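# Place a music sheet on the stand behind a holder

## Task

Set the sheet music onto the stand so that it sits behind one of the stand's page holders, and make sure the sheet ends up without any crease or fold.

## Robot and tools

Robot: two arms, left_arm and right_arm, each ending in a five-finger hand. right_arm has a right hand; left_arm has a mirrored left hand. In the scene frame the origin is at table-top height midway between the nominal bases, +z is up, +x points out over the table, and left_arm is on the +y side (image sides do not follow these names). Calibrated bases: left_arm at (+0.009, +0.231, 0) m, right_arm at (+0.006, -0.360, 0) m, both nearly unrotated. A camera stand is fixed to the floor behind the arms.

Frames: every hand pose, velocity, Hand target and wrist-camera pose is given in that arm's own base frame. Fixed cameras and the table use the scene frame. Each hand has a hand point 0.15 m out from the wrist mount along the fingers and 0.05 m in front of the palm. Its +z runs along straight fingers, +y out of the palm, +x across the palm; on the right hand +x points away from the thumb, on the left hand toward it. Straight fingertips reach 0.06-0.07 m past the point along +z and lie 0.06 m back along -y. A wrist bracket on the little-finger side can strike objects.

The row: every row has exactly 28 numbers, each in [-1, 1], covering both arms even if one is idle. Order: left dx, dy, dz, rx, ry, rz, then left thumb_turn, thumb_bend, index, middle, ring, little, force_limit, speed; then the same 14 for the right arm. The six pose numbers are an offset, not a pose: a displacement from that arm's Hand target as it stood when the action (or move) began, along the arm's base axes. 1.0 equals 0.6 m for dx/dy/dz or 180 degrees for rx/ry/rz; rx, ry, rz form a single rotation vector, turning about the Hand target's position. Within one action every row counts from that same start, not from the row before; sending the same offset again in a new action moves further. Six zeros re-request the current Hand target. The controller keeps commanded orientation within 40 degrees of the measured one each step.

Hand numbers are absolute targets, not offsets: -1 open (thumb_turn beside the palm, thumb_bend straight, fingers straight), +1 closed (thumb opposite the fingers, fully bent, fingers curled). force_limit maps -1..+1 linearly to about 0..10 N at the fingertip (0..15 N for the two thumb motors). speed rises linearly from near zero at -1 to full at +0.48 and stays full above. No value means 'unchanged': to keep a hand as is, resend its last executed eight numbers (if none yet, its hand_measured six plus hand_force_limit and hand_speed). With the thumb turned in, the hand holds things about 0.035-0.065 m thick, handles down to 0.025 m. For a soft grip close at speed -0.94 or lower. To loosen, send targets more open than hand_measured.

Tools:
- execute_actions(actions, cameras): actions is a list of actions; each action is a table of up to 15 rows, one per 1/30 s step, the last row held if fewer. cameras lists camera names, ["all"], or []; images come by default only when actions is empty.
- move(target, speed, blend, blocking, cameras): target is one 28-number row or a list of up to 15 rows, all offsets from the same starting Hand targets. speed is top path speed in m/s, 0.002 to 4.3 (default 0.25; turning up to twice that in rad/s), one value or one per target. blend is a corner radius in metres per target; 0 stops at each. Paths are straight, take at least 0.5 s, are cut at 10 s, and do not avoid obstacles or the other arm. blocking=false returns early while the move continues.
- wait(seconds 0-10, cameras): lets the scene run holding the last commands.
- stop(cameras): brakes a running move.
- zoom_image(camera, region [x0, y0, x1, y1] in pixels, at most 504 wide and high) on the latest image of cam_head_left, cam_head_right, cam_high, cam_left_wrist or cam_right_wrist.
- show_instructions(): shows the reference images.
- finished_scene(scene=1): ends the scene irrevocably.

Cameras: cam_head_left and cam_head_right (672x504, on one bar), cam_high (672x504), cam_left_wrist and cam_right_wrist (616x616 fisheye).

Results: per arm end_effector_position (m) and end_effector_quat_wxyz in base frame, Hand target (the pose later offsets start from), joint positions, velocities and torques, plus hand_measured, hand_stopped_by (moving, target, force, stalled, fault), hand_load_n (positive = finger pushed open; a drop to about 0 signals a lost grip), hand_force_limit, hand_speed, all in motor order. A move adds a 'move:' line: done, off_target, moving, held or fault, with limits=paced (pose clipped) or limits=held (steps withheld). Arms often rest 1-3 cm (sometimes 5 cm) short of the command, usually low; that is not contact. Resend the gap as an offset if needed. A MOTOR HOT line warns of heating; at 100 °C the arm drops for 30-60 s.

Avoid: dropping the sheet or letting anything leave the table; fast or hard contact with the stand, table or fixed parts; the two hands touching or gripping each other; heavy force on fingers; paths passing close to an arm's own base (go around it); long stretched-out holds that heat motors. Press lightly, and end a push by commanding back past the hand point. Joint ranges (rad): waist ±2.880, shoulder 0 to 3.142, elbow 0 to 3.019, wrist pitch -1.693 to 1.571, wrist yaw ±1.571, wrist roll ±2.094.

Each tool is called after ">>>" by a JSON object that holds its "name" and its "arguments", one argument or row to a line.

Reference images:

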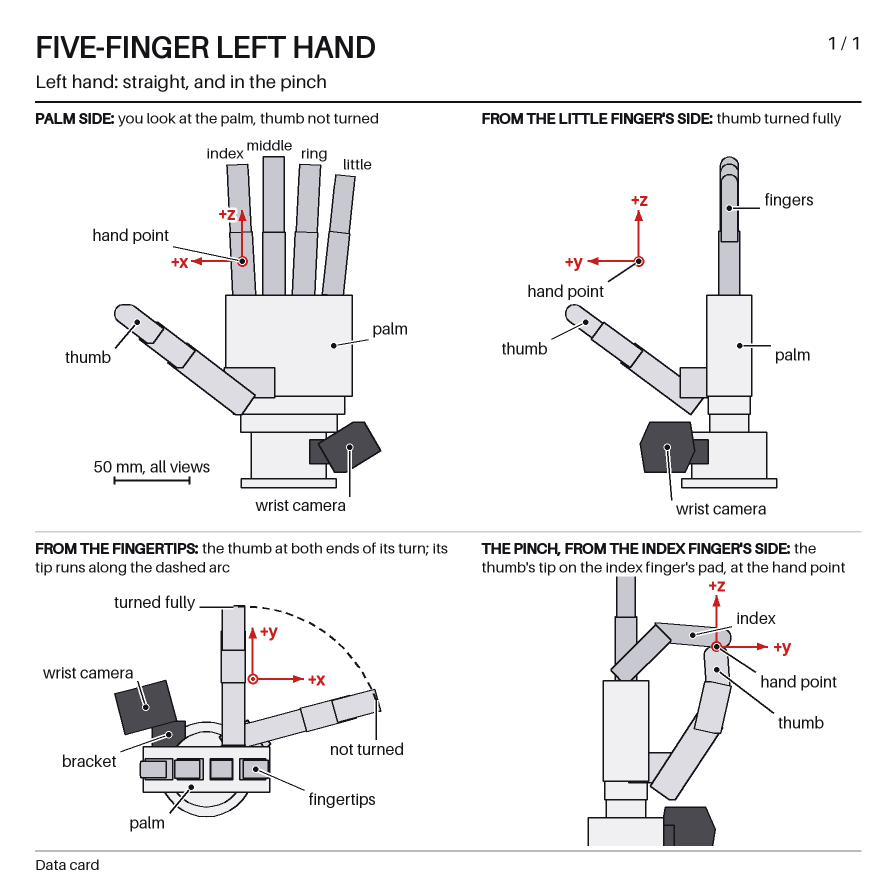

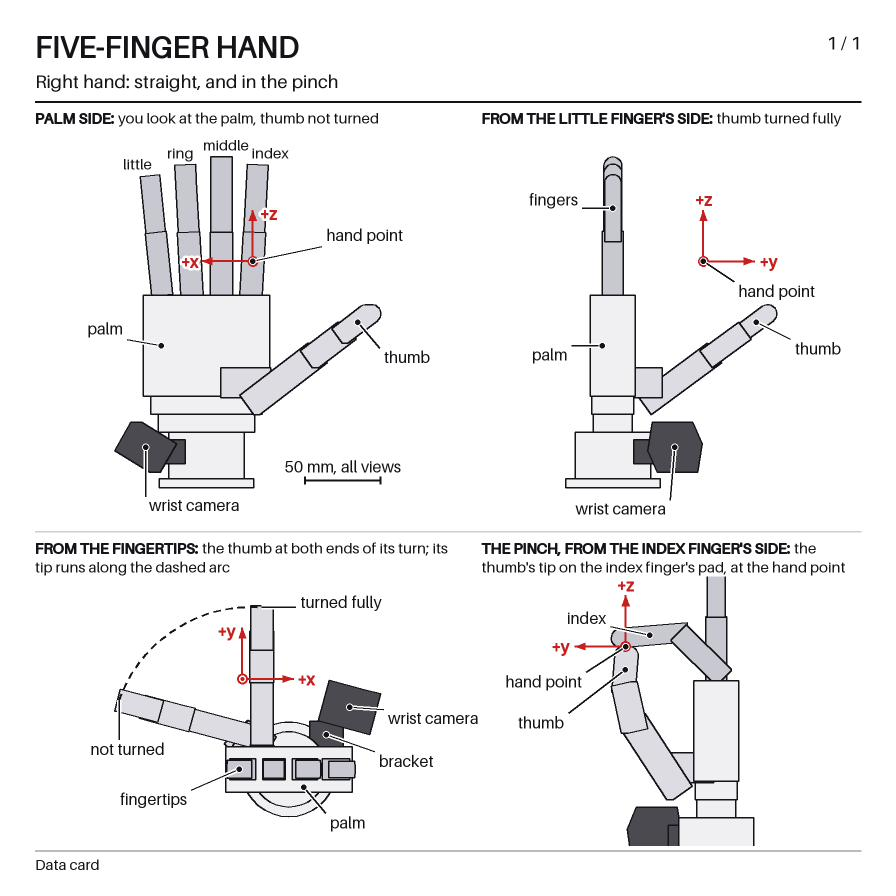

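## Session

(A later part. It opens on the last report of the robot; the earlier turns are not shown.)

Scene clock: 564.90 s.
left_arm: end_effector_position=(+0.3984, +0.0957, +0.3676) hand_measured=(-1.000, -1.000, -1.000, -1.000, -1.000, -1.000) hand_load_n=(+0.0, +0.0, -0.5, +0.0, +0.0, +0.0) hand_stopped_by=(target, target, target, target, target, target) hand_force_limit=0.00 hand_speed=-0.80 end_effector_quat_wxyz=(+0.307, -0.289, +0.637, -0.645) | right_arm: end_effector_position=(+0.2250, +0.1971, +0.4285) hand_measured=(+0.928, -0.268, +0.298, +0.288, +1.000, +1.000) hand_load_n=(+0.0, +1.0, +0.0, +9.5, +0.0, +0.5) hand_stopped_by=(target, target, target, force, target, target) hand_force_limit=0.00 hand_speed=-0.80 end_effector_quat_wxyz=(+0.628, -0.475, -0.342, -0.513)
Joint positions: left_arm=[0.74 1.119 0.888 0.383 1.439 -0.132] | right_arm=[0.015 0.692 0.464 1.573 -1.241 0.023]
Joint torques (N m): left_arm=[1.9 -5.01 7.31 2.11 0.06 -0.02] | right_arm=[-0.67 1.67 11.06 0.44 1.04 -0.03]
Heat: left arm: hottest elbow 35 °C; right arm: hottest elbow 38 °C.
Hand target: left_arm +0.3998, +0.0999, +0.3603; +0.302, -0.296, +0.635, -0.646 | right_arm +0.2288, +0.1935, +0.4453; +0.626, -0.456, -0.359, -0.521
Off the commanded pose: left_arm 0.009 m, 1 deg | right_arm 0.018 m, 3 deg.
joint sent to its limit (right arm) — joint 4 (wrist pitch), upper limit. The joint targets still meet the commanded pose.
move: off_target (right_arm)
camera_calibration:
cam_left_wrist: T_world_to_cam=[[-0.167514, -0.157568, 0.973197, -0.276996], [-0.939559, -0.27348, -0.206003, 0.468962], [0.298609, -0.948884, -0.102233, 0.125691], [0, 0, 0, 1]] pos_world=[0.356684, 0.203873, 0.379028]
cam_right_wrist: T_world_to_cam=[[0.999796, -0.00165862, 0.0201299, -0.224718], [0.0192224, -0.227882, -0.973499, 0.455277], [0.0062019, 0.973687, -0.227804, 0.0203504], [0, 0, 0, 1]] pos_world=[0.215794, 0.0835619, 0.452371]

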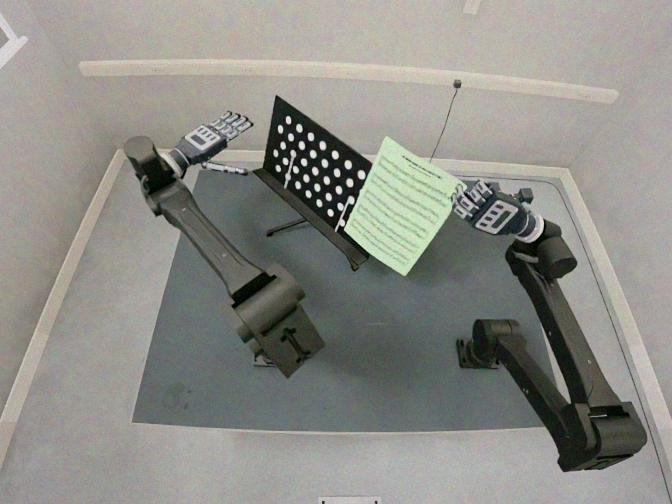

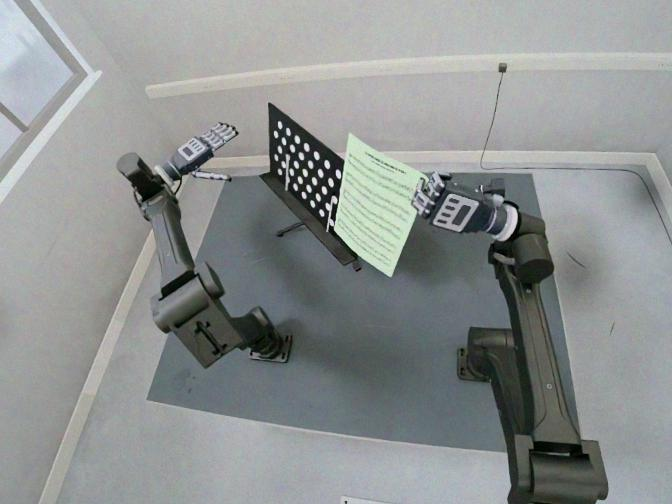

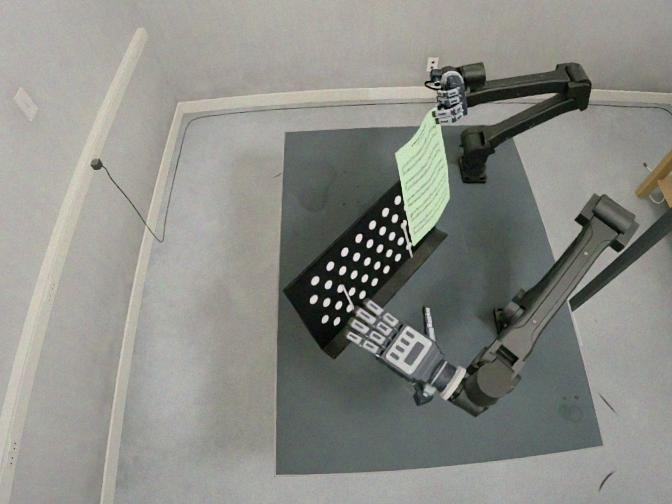

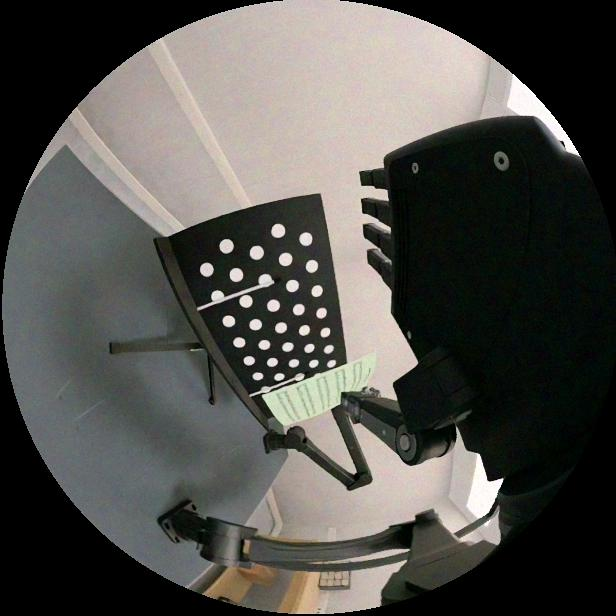

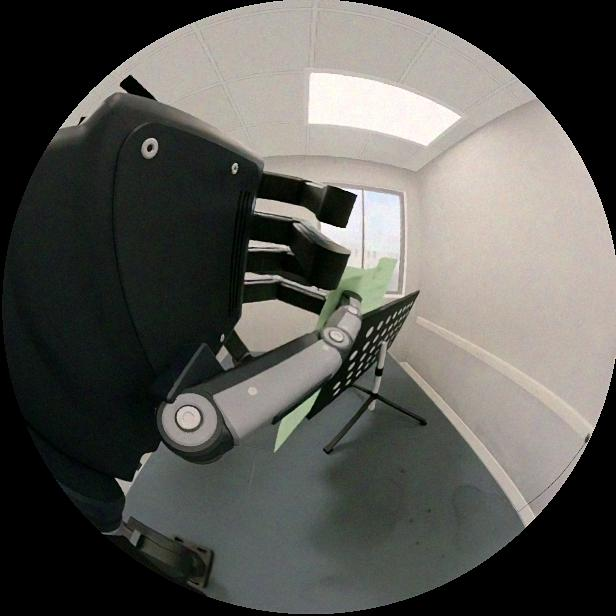

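>>> {"name": "move", "arguments": {
  "target": [0,0,0,0,0,0,-1,-1,-1,-1,-1,-1,0,-0.8,0,0,0,-0.0120,0.0110,-0.0353,0.928,-0.268,0.298,0.290,1,1,0,-0.8],
  "speed": 0.06,
  "cameras": ["all"]
}}

>>> {"name": "zoom_image", "arguments": {
  "camera": "cam_left_wrist",
  "region": [220, 320, 400, 450]
}}

>>> {"name": "zoom_image", "arguments": {
  "camera": "cam_head_right",
  "region": [300, 120, 440, 290]
}}

>>> {"name": "zoom_image", "arguments": {
  "camera": "cam_head_left",
  "region": [310, 130, 450, 300]
}}

>>> {"name": "zoom_image", "arguments": {
  "camera": "cam_right_wrist",
  "region": [260, 230, 450, 450]
}}

Scene clock: 597.50 s.
left_arm: end_effector_position=(+0.3984, +0.0957, +0.3676) hand_measured=(-1.000, -1.000, -1.000, -1.000, -1.000, -1.000) hand_load_n=(-0.5, +0.0, +0.0, +0.0, +0.0, +0.0) hand_stopped_by=(target, target, target, target, target, target) hand_force_limit=0.00 hand_speed=-0.80 end_effector_quat_wxyz=(+0.307, -0.289, +0.637, -0.645) | right_arm: end_effector_position=(+0.2324, +0.1911, +0.4279) hand_measured=(+0.928, -0.268, +0.298, +0.288, +1.000, +1.000) hand_load_n=(+0.0, +1.5, +0.0, +9.0, +0.5, +0.0) hand_stopped_by=(target, target, target, force, target, target) hand_force_limit=0.00 hand_speed=-0.80 end_effector_quat_wxyz=(+0.599, -0.507, -0.320, -0.531)
Joint positions: left_arm=[0.74 1.119 0.888 0.383 1.439 -0.132] | right_arm=[0.018 0.54 0.464 1.099 -1.235 -0.293]
Joint torques (N m): left_arm=[1.79 -5.01 7.31 2.09 0.06 -0.02] | right_arm=[0.38 1.49 11.29 -0.01 0.94 -0.09]
Heat: left arm: hottest elbow 35 °C; right arm: hottest elbow 38 °C.
Hand target: left_arm +0.3998, +0.0999, +0.3603; +0.302, -0.296, +0.635, -0.646 | right_arm +0.2288, +0.1935, +0.4452; +0.594, -0.496, -0.332, -0.540
Off the commanded pose: left_arm 0.009 m, 1 deg | right_arm 0.018 m, 2 deg.
move: off_target (right_arm)
camera_calibration:
cam_left_wrist: T_world_to_cam=[[-0.167514, -0.157568, 0.973197, -0.276996], [-0.939559, -0.27348, -0.206003, 0.468962], [0.298609, -0.948884, -0.102233, 0.125691], [0, 0, 0, 1]] pos_world=[0.356684, 0.203873, 0.379028]
cam_right_wrist: T_world_to_cam=[[0.995371, -0.0961035, -0.000783068, -0.204237], [-0.0258437, -0.259805, -0.965315, 0.4663], [0.0925667, 0.960867, -0.261086, 0.0226652], [0, 0, 0, 1]] pos_world=[0.213245, 0.0797408, 0.455884]

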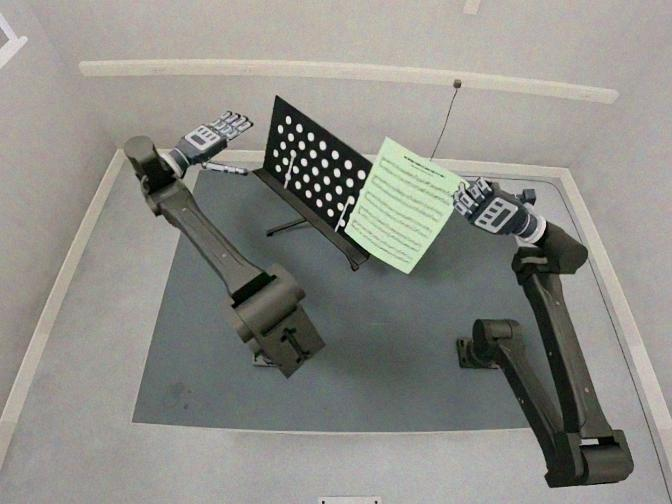

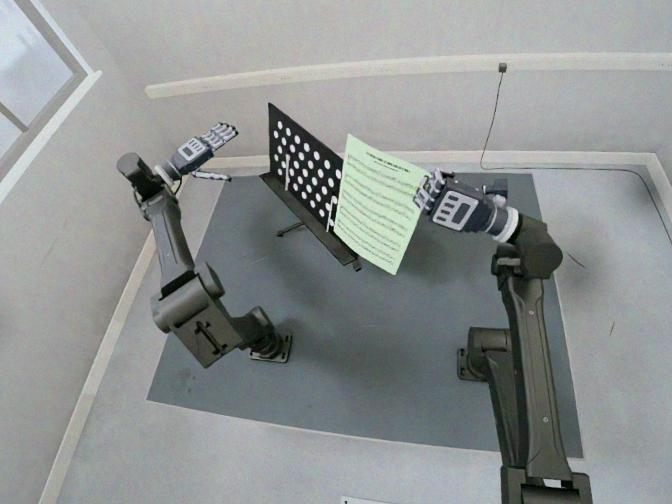

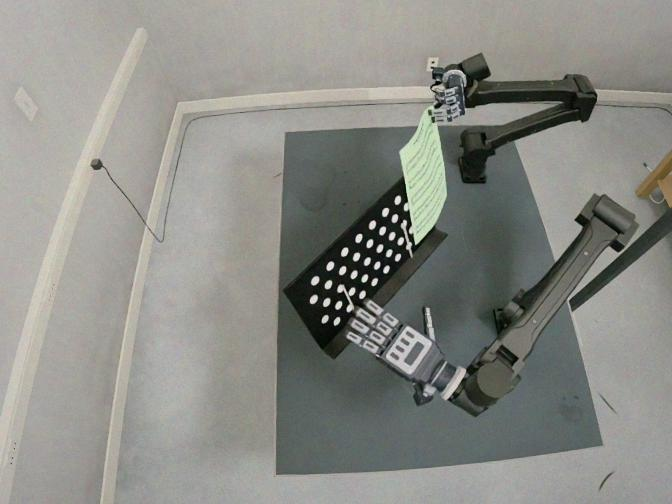

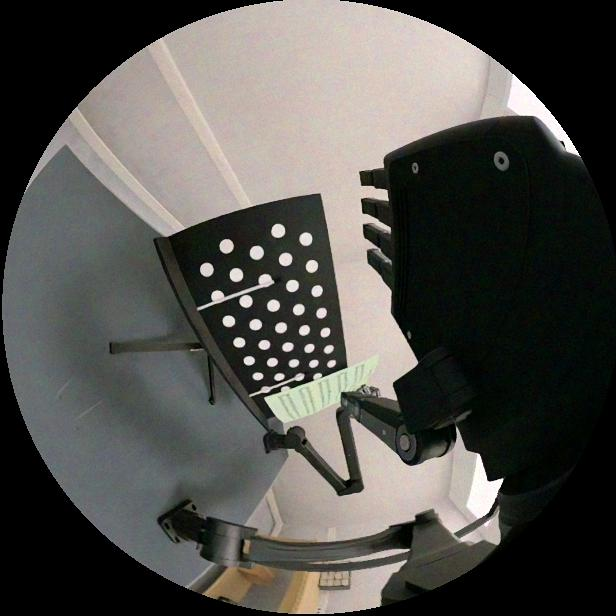

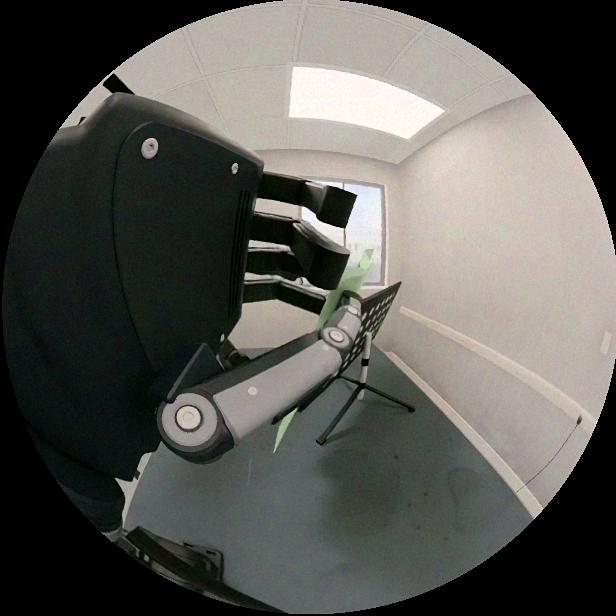

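Scaled by 2.800 from the camera's 616x616 image, which has a finer 880x880 frame.

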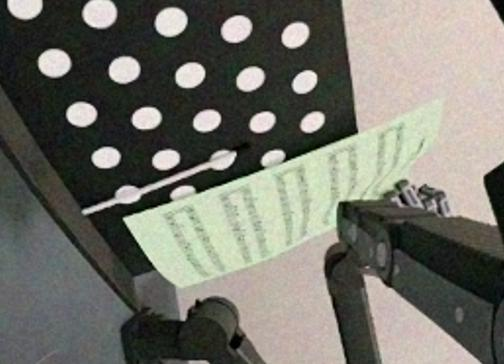

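Scaled by 2.965 from the camera's 672x504 image, which has a finer 960x720 frame.

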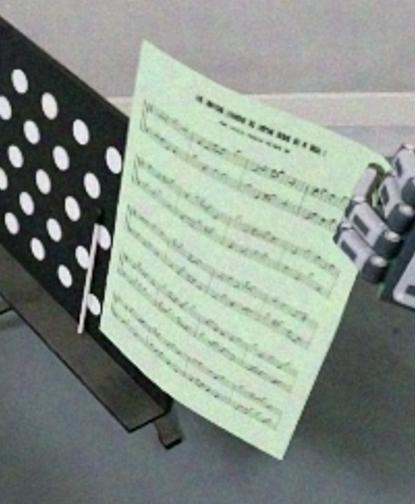

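Scaled by 2.965 from the camera's 672x504 image, which has a finer 960x720 frame.

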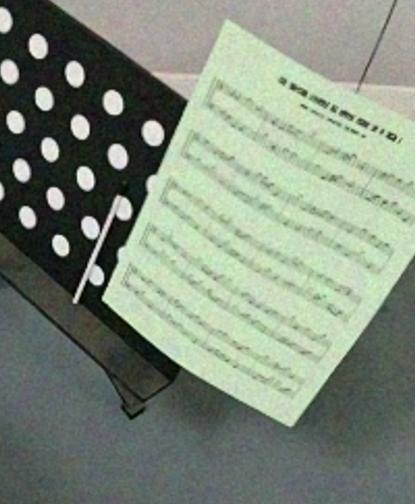

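Scaled by 2.291 from the camera's 616x616 image, which has a finer 880x880 frame.

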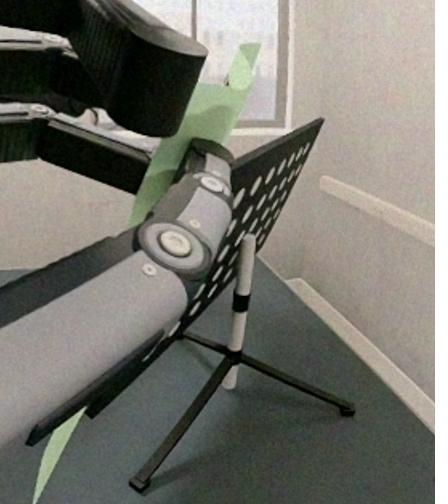

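>>> {"name": "move", "arguments": {
  "target": [
    [0,0,0,0,0,0,-1,-1,-1,-1,-1,-1,0,-0.8,-0.0245,0.0225,0.0,0.0120,-0.0110,0.0353,0.928,-0.268,0.298,0.290,1,1,0,-0.8],
    [0,0,0,0,0,0,-1,-1,-1,-1,-1,-1,0,-0.8,-0.0245,0.0225,0.2167,0.0120,-0.0110,0.0353,0.928,-0.268,0.298,0.290,1,1,0,-0.8]
  ],
  "speed": 0.1,
  "blend": 0.01,
  "cameras": ["all"]
}}

>>> {"name": "zoom_image", "arguments": {
  "camera": "cam_head_right",
  "region": [300, 100, 460, 280]
}}

>>> {"name": "zoom_image", "arguments": {
  "camera": "cam_head_left",
  "region": [310, 90, 470, 270]
}}

>>> {"name": "zoom_image", "arguments": {
  "camera": "cam_right_wrist",
  "region": [260, 230, 450, 450]
}}

Scene clock: 671.60 s.
left_arm: end_effector_position=(+0.3984, +0.0957, +0.3676) hand_measured=(-1.000, -1.000, -1.000, -1.000, -1.000, -1.000) hand_load_n=(-0.5, +0.0, +0.0, +0.0, +0.0, +0.0) hand_stopped_by=(target, target, target, target, target, target) hand_force_limit=0.00 hand_speed=-0.80 end_effector_quat_wxyz=(+0.307, -0.289, +0.637, -0.645) | right_arm: end_effector_position=(+0.2189, +0.2059, +0.5478) hand_measured=(+0.928, -0.268, +0.298, +0.288, +1.000, +1.000) hand_load_n=(+0.0, +1.5, +0.0, +9.0, +0.0, +0.0) hand_stopped_by=(target, target, target, force, target, target) hand_force_limit=0.00 hand_speed=-0.80 end_effector_quat_wxyz=(+0.635, -0.471, -0.343, -0.508)
Joint positions: left_arm=[0.74 1.119 0.888 0.383 1.439 -0.132] | right_arm=[0.064 0.64 0.763 1.14 -1.227 -0.059]
Joint torques (N m): left_arm=[1.79 -5.07 7.3 2.09 0.06 -0.02] | right_arm=[0.09 1.9 13.08 -0.34 0.95 -0.09]
Heat: left arm: hottest elbow 35 °C; right arm: hottest elbow 39 °C.
Hand target: left_arm +0.3998, +0.0999, +0.3603; +0.302, -0.296, +0.635, -0.646 | right_arm +0.2140, +0.2070, +0.5752; +0.626, -0.456, -0.359, -0.521
Off the commanded pose: left_arm 0.009 m, 1 deg | right_arm 0.028 m, 3 deg.
move: off_target (right_arm)
camera_calibration:
cam_left_wrist: T_world_to_cam=[[-0.167514, -0.157568, 0.973197, -0.276996], [-0.939559, -0.27348, -0.206003, 0.468962], [0.298609, -0.948884, -0.102233, 0.125691], [0, 0, 0, 1]] pos_world=[0.356684, 0.203873, 0.379028]
cam_right_wrist: T_world_to_cam=[[0.999727, 0.0165502, 0.0164764, -0.222769], [0.0197293, -0.221047, -0.975064, 0.57288], [-0.0124954, 0.975123, -0.221313, 0.0393321], [0, 0, 0, 1]] pos_world=[0.211897, 0.0919666, 0.570969]

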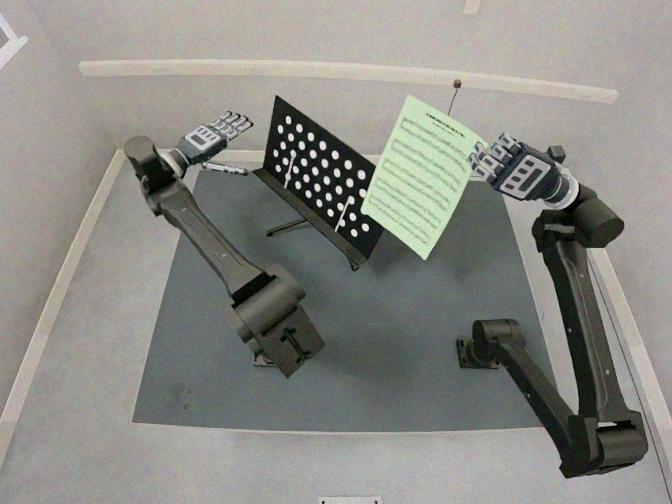

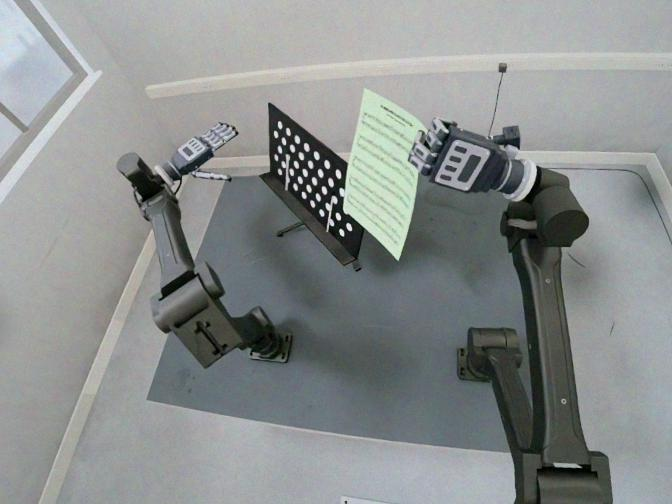

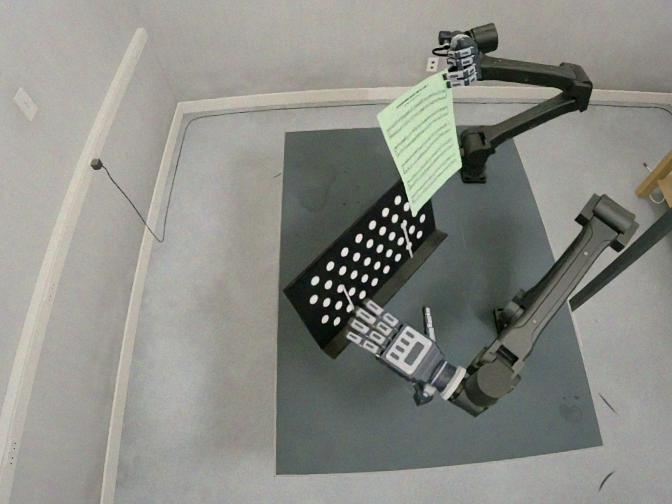

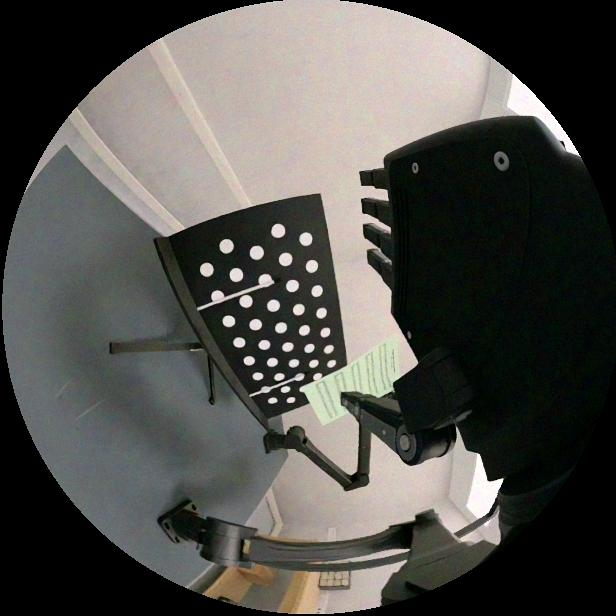

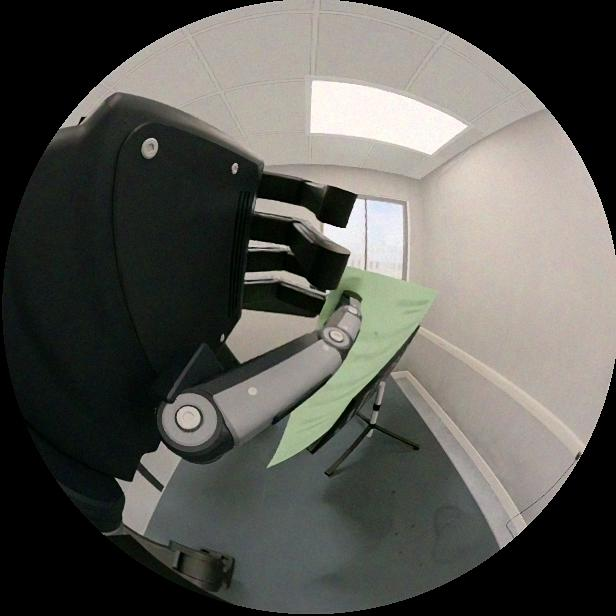

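Scaled by 2.800 from the camera's 672x504 image, which has a finer 960x720 frame.

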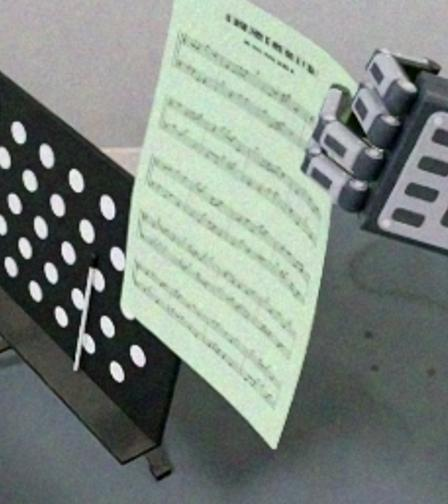

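Scaled by 2.800 from the camera's 672x504 image, which has a finer 960x720 frame.

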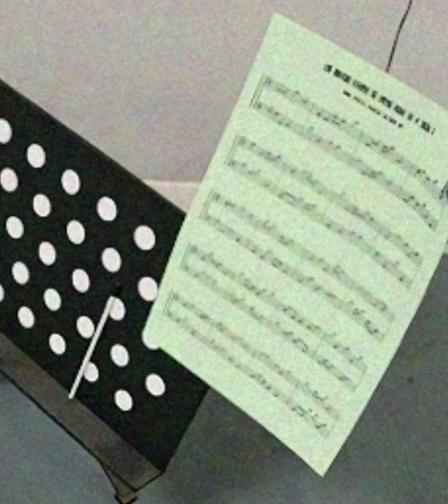

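Scaled by 2.291 from the camera's 616x616 image, which has a finer 880x880 frame.

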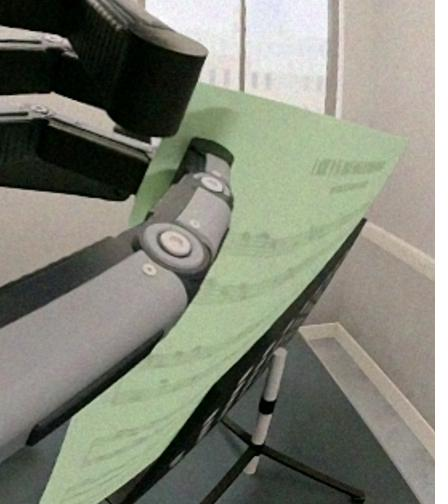

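>>> {"name": "move", "arguments": {
  "target": [
    [0,0,0,0,0,0,-1,-1,-1,-1,-1,-1,0,-0.8,-0.0368,0.0338,0.05,0,0,0,0.928,-0.268,0.298,0.290,1,1,0,-0.8],
    [0,0,0,0,0,0,-1,-1,-1,-1,-1,-1,0,-0.8,0.1155,0.1995,0.05,0.0147,-0.0135,-0.0098,0.928,-0.268,0.298,0.290,1,1,0,-0.8]
  ],
  "speed": 0.1,
  "blend": 0.02,
  "cameras": ["all"]
}}

>>> {"name": "zoom_image", "arguments": {
  "camera": "cam_head_right",
  "region": [260, 70, 440, 270]
}}

>>> {"name": "zoom_image", "arguments": {
  "camera": "cam_head_left",
  "region": [270, 70, 450, 270]
}}

>>> {"name": "zoom_image", "arguments": {
  "camera": "cam_left_wrist",
  "region": [180, 200, 420, 450]
}}

>>> {"name": "zoom_image", "arguments": {
  "camera": "cam_right_wrist",
  "region": [260, 230, 450, 450]
}}

Scene clock: 700.60 s.
left_arm: end_effector_position=(+0.3984, +0.0957, +0.3676) hand_measured=(-1.000, -1.000, -1.000, -1.000, -1.000, -1.000) hand_load_n=(-0.5, +0.0, +0.0, +0.0, +0.0, +0.0) hand_stopped_by=(target, target, target, target, target, target) hand_force_limit=0.00 hand_speed=-0.80 end_effector_quat_wxyz=(+0.307, -0.289, +0.637, -0.645) | right_arm: end_effector_position=(+0.2897, +0.3252, +0.5679) hand_measured=(+0.928, -0.268, +0.298, +0.288, +1.000, +1.000) hand_load_n=(+0.0, +1.0, +0.5, +9.0, +0.0, +0.0) hand_stopped_by=(target, target, target, force, target, target) hand_force_limit=0.00 hand_speed=-0.80 end_effector_quat_wxyz=(+0.622, -0.459, -0.342, -0.533)
Joint positions: left_arm=[0.74 1.119 0.888 0.383 1.439 -0.132] | right_arm=[0.533 0.837 0.954 0.458 -0.886 -0.884]
Joint torques (N m): left_arm=[1.79 -5.07 7.3 2.1 0.06 -0.02] | right_arm=[0.56 -1.49 14.63 0.7 0.58 -0.09]
Heat: left arm: hottest elbow 35 °C; right arm: hottest elbow 42 °C.
Hand target: left_arm +0.3998, +0.0999, +0.3603; +0.302, -0.296, +0.635, -0.646 | right_arm +0.2833, +0.3267, +0.6053; +0.621, -0.436, -0.353, -0.548
Off the commanded pose: left_arm 0.009 m, 1 deg | right_arm 0.038 m, 3 deg.
move: off_target (right_arm)
camera_calibration:
cam_left_wrist: T_world_to_cam=[[-0.167514, -0.157568, 0.973197, -0.276996], [-0.939559, -0.27348, -0.206003, 0.468962], [0.298609, -0.948884, -0.102233, 0.125691], [0, 0, 0, 1]] pos_world=[0.356684, 0.203873, 0.379028]
cam_right_wrist: T_world_to_cam=[[0.998003, -0.0221553, 0.0591497, -0.307085], [0.0534792, -0.201889, -0.977947, 0.603182], [0.0336084, 0.979158, -0.200301, -0.0982579], [0, 0, 0, 1]] pos_world=[0.277516, 0.211182, 0.588363]

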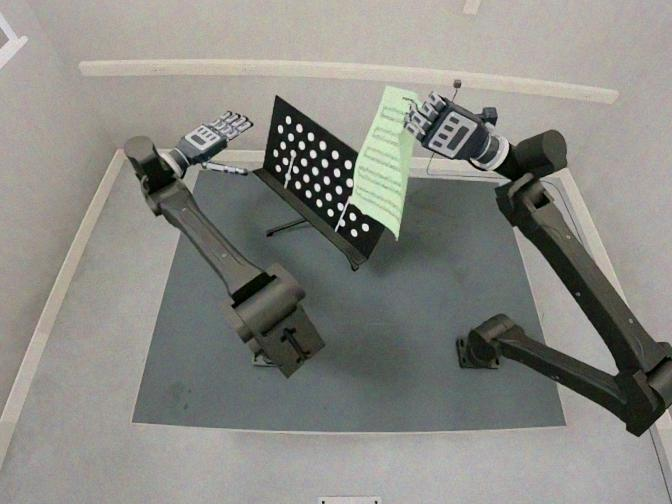

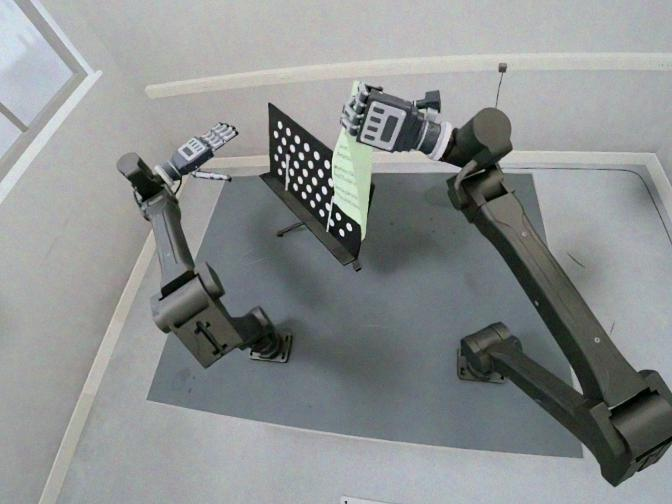

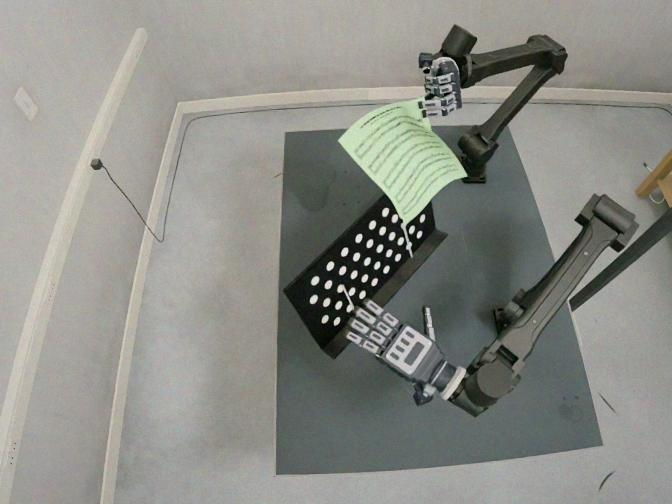

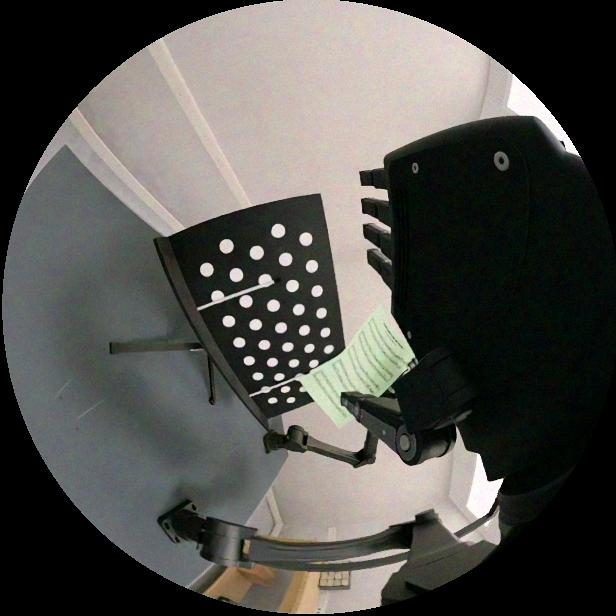

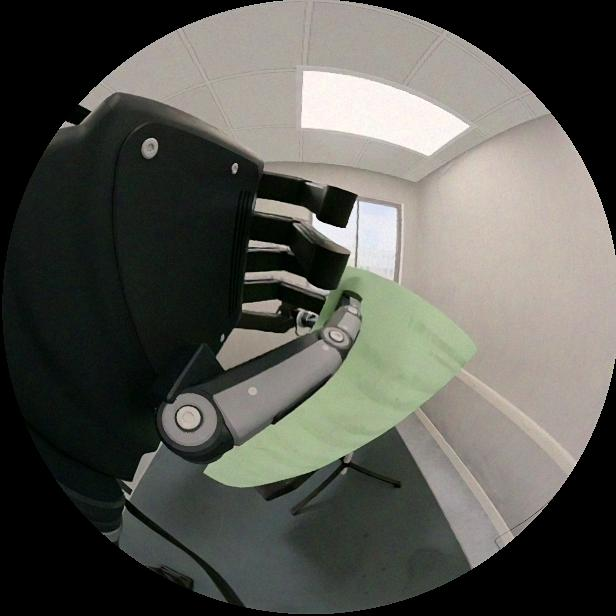

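Scaled by 2.520 from the camera's 672x504 image, which has a finer 960x720 frame.

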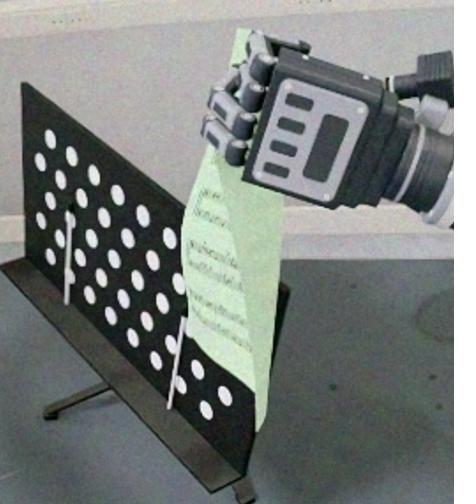

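Scaled by 2.520 from the camera's 672x504 image, which has a finer 960x720 frame.

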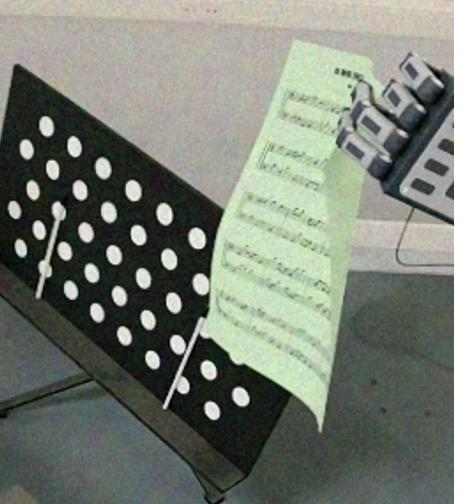

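Scaled by 2.016 from the camera's 616x616 image, which has a finer 880x880 frame.

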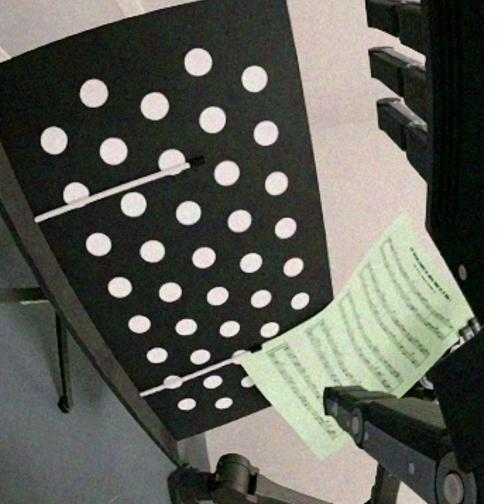

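Scaled by 2.291 from the camera's 616x616 image, which has a finer 880x880 frame.

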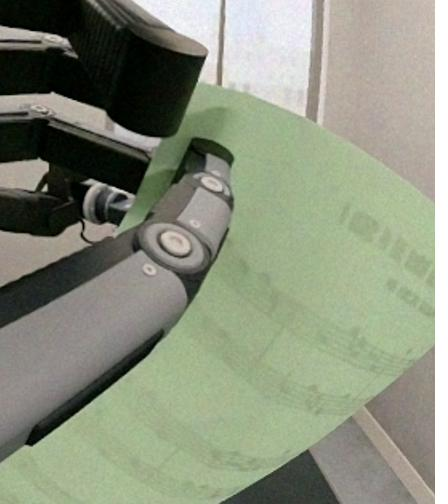

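>>> {"name": "move", "arguments": {
  "target": [0,0,0,0,0,0,-1,-1,-1,-1,-1,-1,0,-0.8,-0.09,-0.08,0.08,0,0,0,0.928,-0.268,0.298,0.290,1,1,0,-0.8],
  "speed": 0.12,
  "cameras": ["all"]
}}

>>> {"name": "zoom_image", "arguments": {
  "camera": "cam_head_right",
  "region": [260, 70, 440, 270]
}}

>>> {"name": "zoom_image", "arguments": {
  "camera": "cam_head_left",
  "region": [270, 70, 450, 270]
}}

Scene clock: 710.83 s.
left_arm: end_effector_position=(+0.3984, +0.0957, +0.3676) hand_measured=(-1.000, -1.000, -1.000, -1.000, -1.000, -1.000) hand_load_n=(+0.0, +0.0, +0.0, +0.0, +0.0, +0.0) hand_stopped_by=(target, target, target, target, target, target) hand_force_limit=0.00 hand_speed=-0.80 end_effector_quat_wxyz=(+0.307, -0.289, +0.637, -0.645) | right_arm: end_effector_position=(+0.2362, +0.2861, +0.6206) hand_measured=(+0.928, -0.268, +0.298, +0.288, +1.000, +1.000) hand_load_n=(+0.0, +1.5, +0.0, +9.5, +0.0, +0.0) hand_stopped_by=(target, target, target, force, target, target) hand_force_limit=0.00 hand_speed=-0.80 end_effector_quat_wxyz=(+0.624, -0.452, -0.349, -0.533)
Joint positions: left_arm=[0.74 1.119 0.888 0.383 1.439 -0.132] | right_arm=[0.489 0.697 1.027 0.296 -0.935 -0.837]
Joint torques (N m): left_arm=[1.73 -5.07 7.28 2.09 0.06 -0.02] | right_arm=[-1.14 0.15 13.7 0.64 0.46 0.04]
Heat: left arm: hottest elbow 35 °C; right arm: hottest elbow 43 °C.
Hand target: left_arm +0.3998, +0.0999, +0.3603; +0.302, -0.296, +0.635, -0.646 | right_arm +0.2293, +0.2788, +0.6533; +0.621, -0.436, -0.353, -0.548
Off the commanded pose: left_arm 0.009 m, 1 deg | right_arm 0.034 m, 3 deg.
move: off_target (right_arm)
camera_calibration:
cam_left_wrist: T_world_to_cam=[[-0.167514, -0.157568, 0.973197, -0.276996], [-0.939559, -0.27348, -0.206003, 0.468962], [0.298609, -0.948884, -0.102233, 0.125691], [0, 0, 0, 1]] pos_world=[0.356684, 0.203873, 0.379028]
cam_right_wrist: T_world_to_cam=[[0.997258, -0.00964494, 0.0733752, -0.269843], [0.0700389, -0.19727, -0.977844, 0.644314], [0.023906, 0.980302, -0.196054, -0.0483358], [0, 0, 0, 1]] pos_world=[0.225131, 0.171885, 0.640362]

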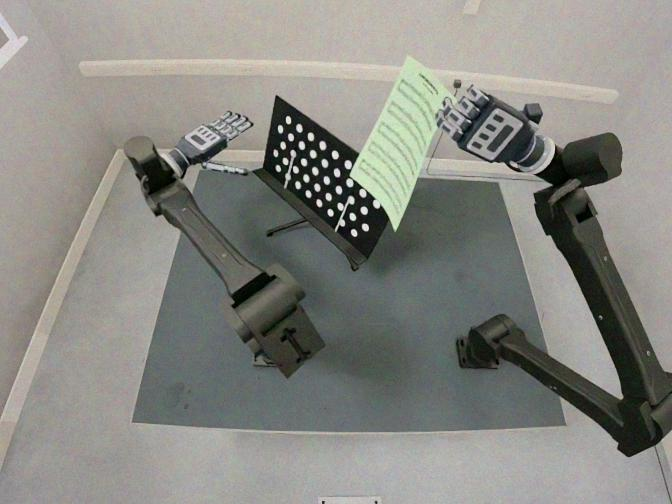

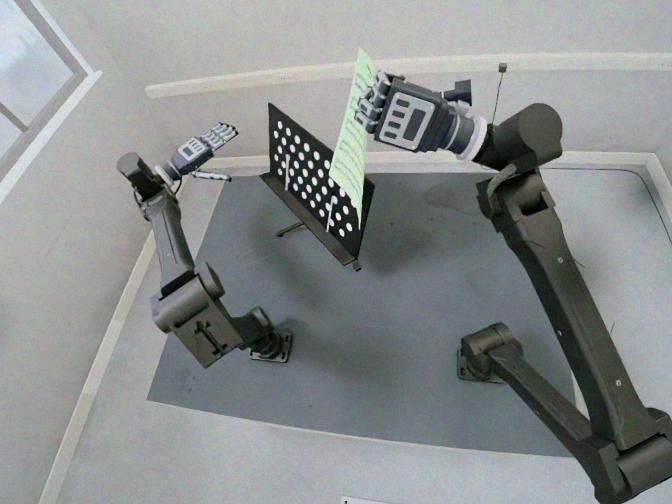

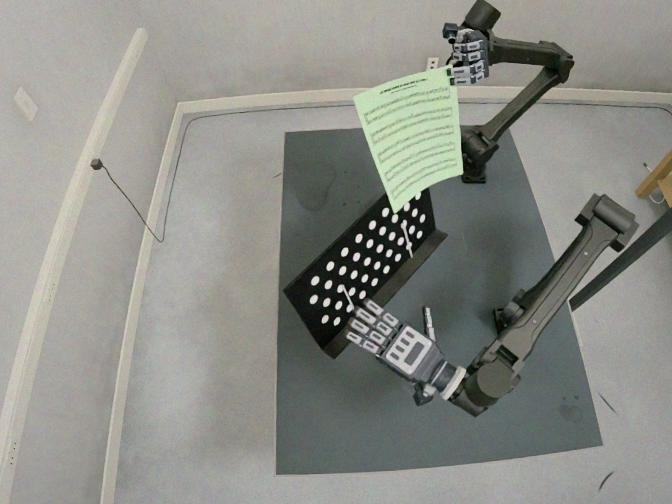

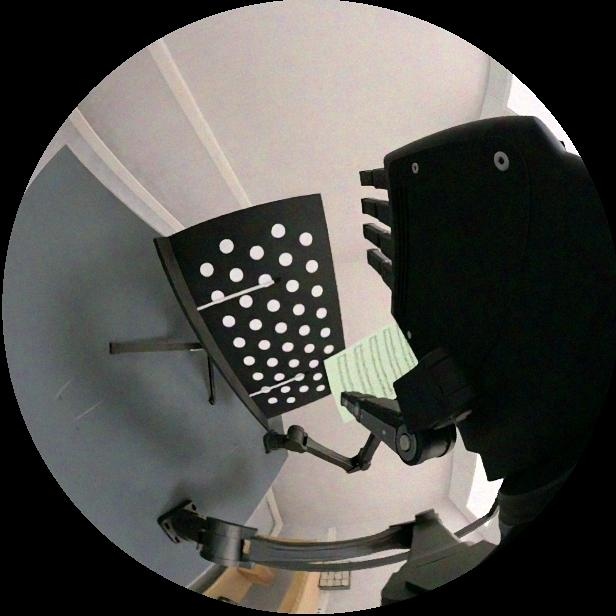

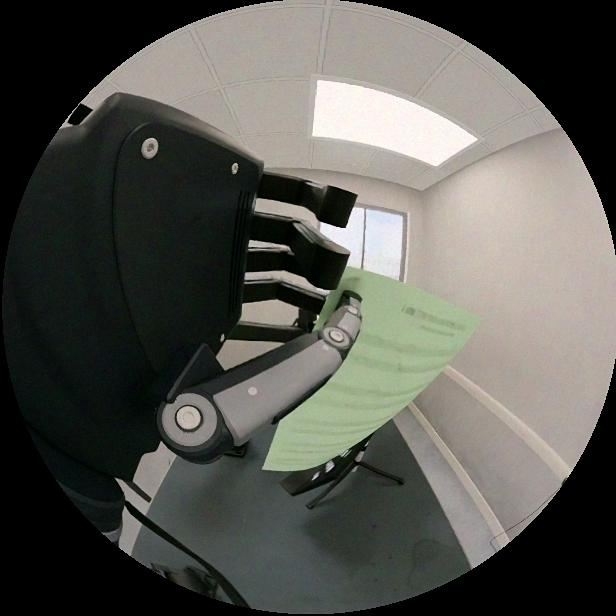

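Scaled by 2.520 from the camera's 672x504 image, which has a finer 960x720 frame.

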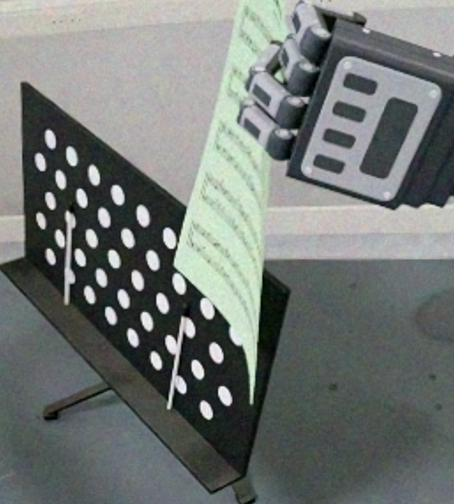

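Scaled by 2.520 from the camera's 672x504 image, which has a finer 960x720 frame.

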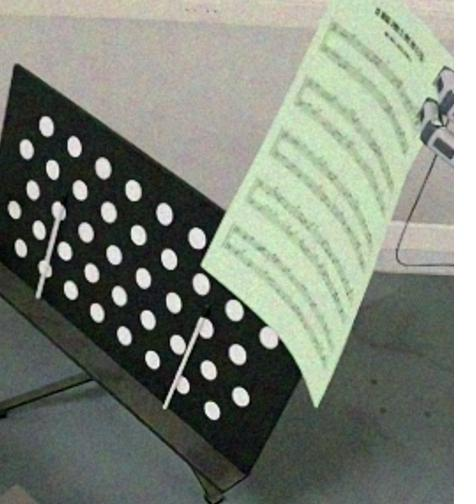

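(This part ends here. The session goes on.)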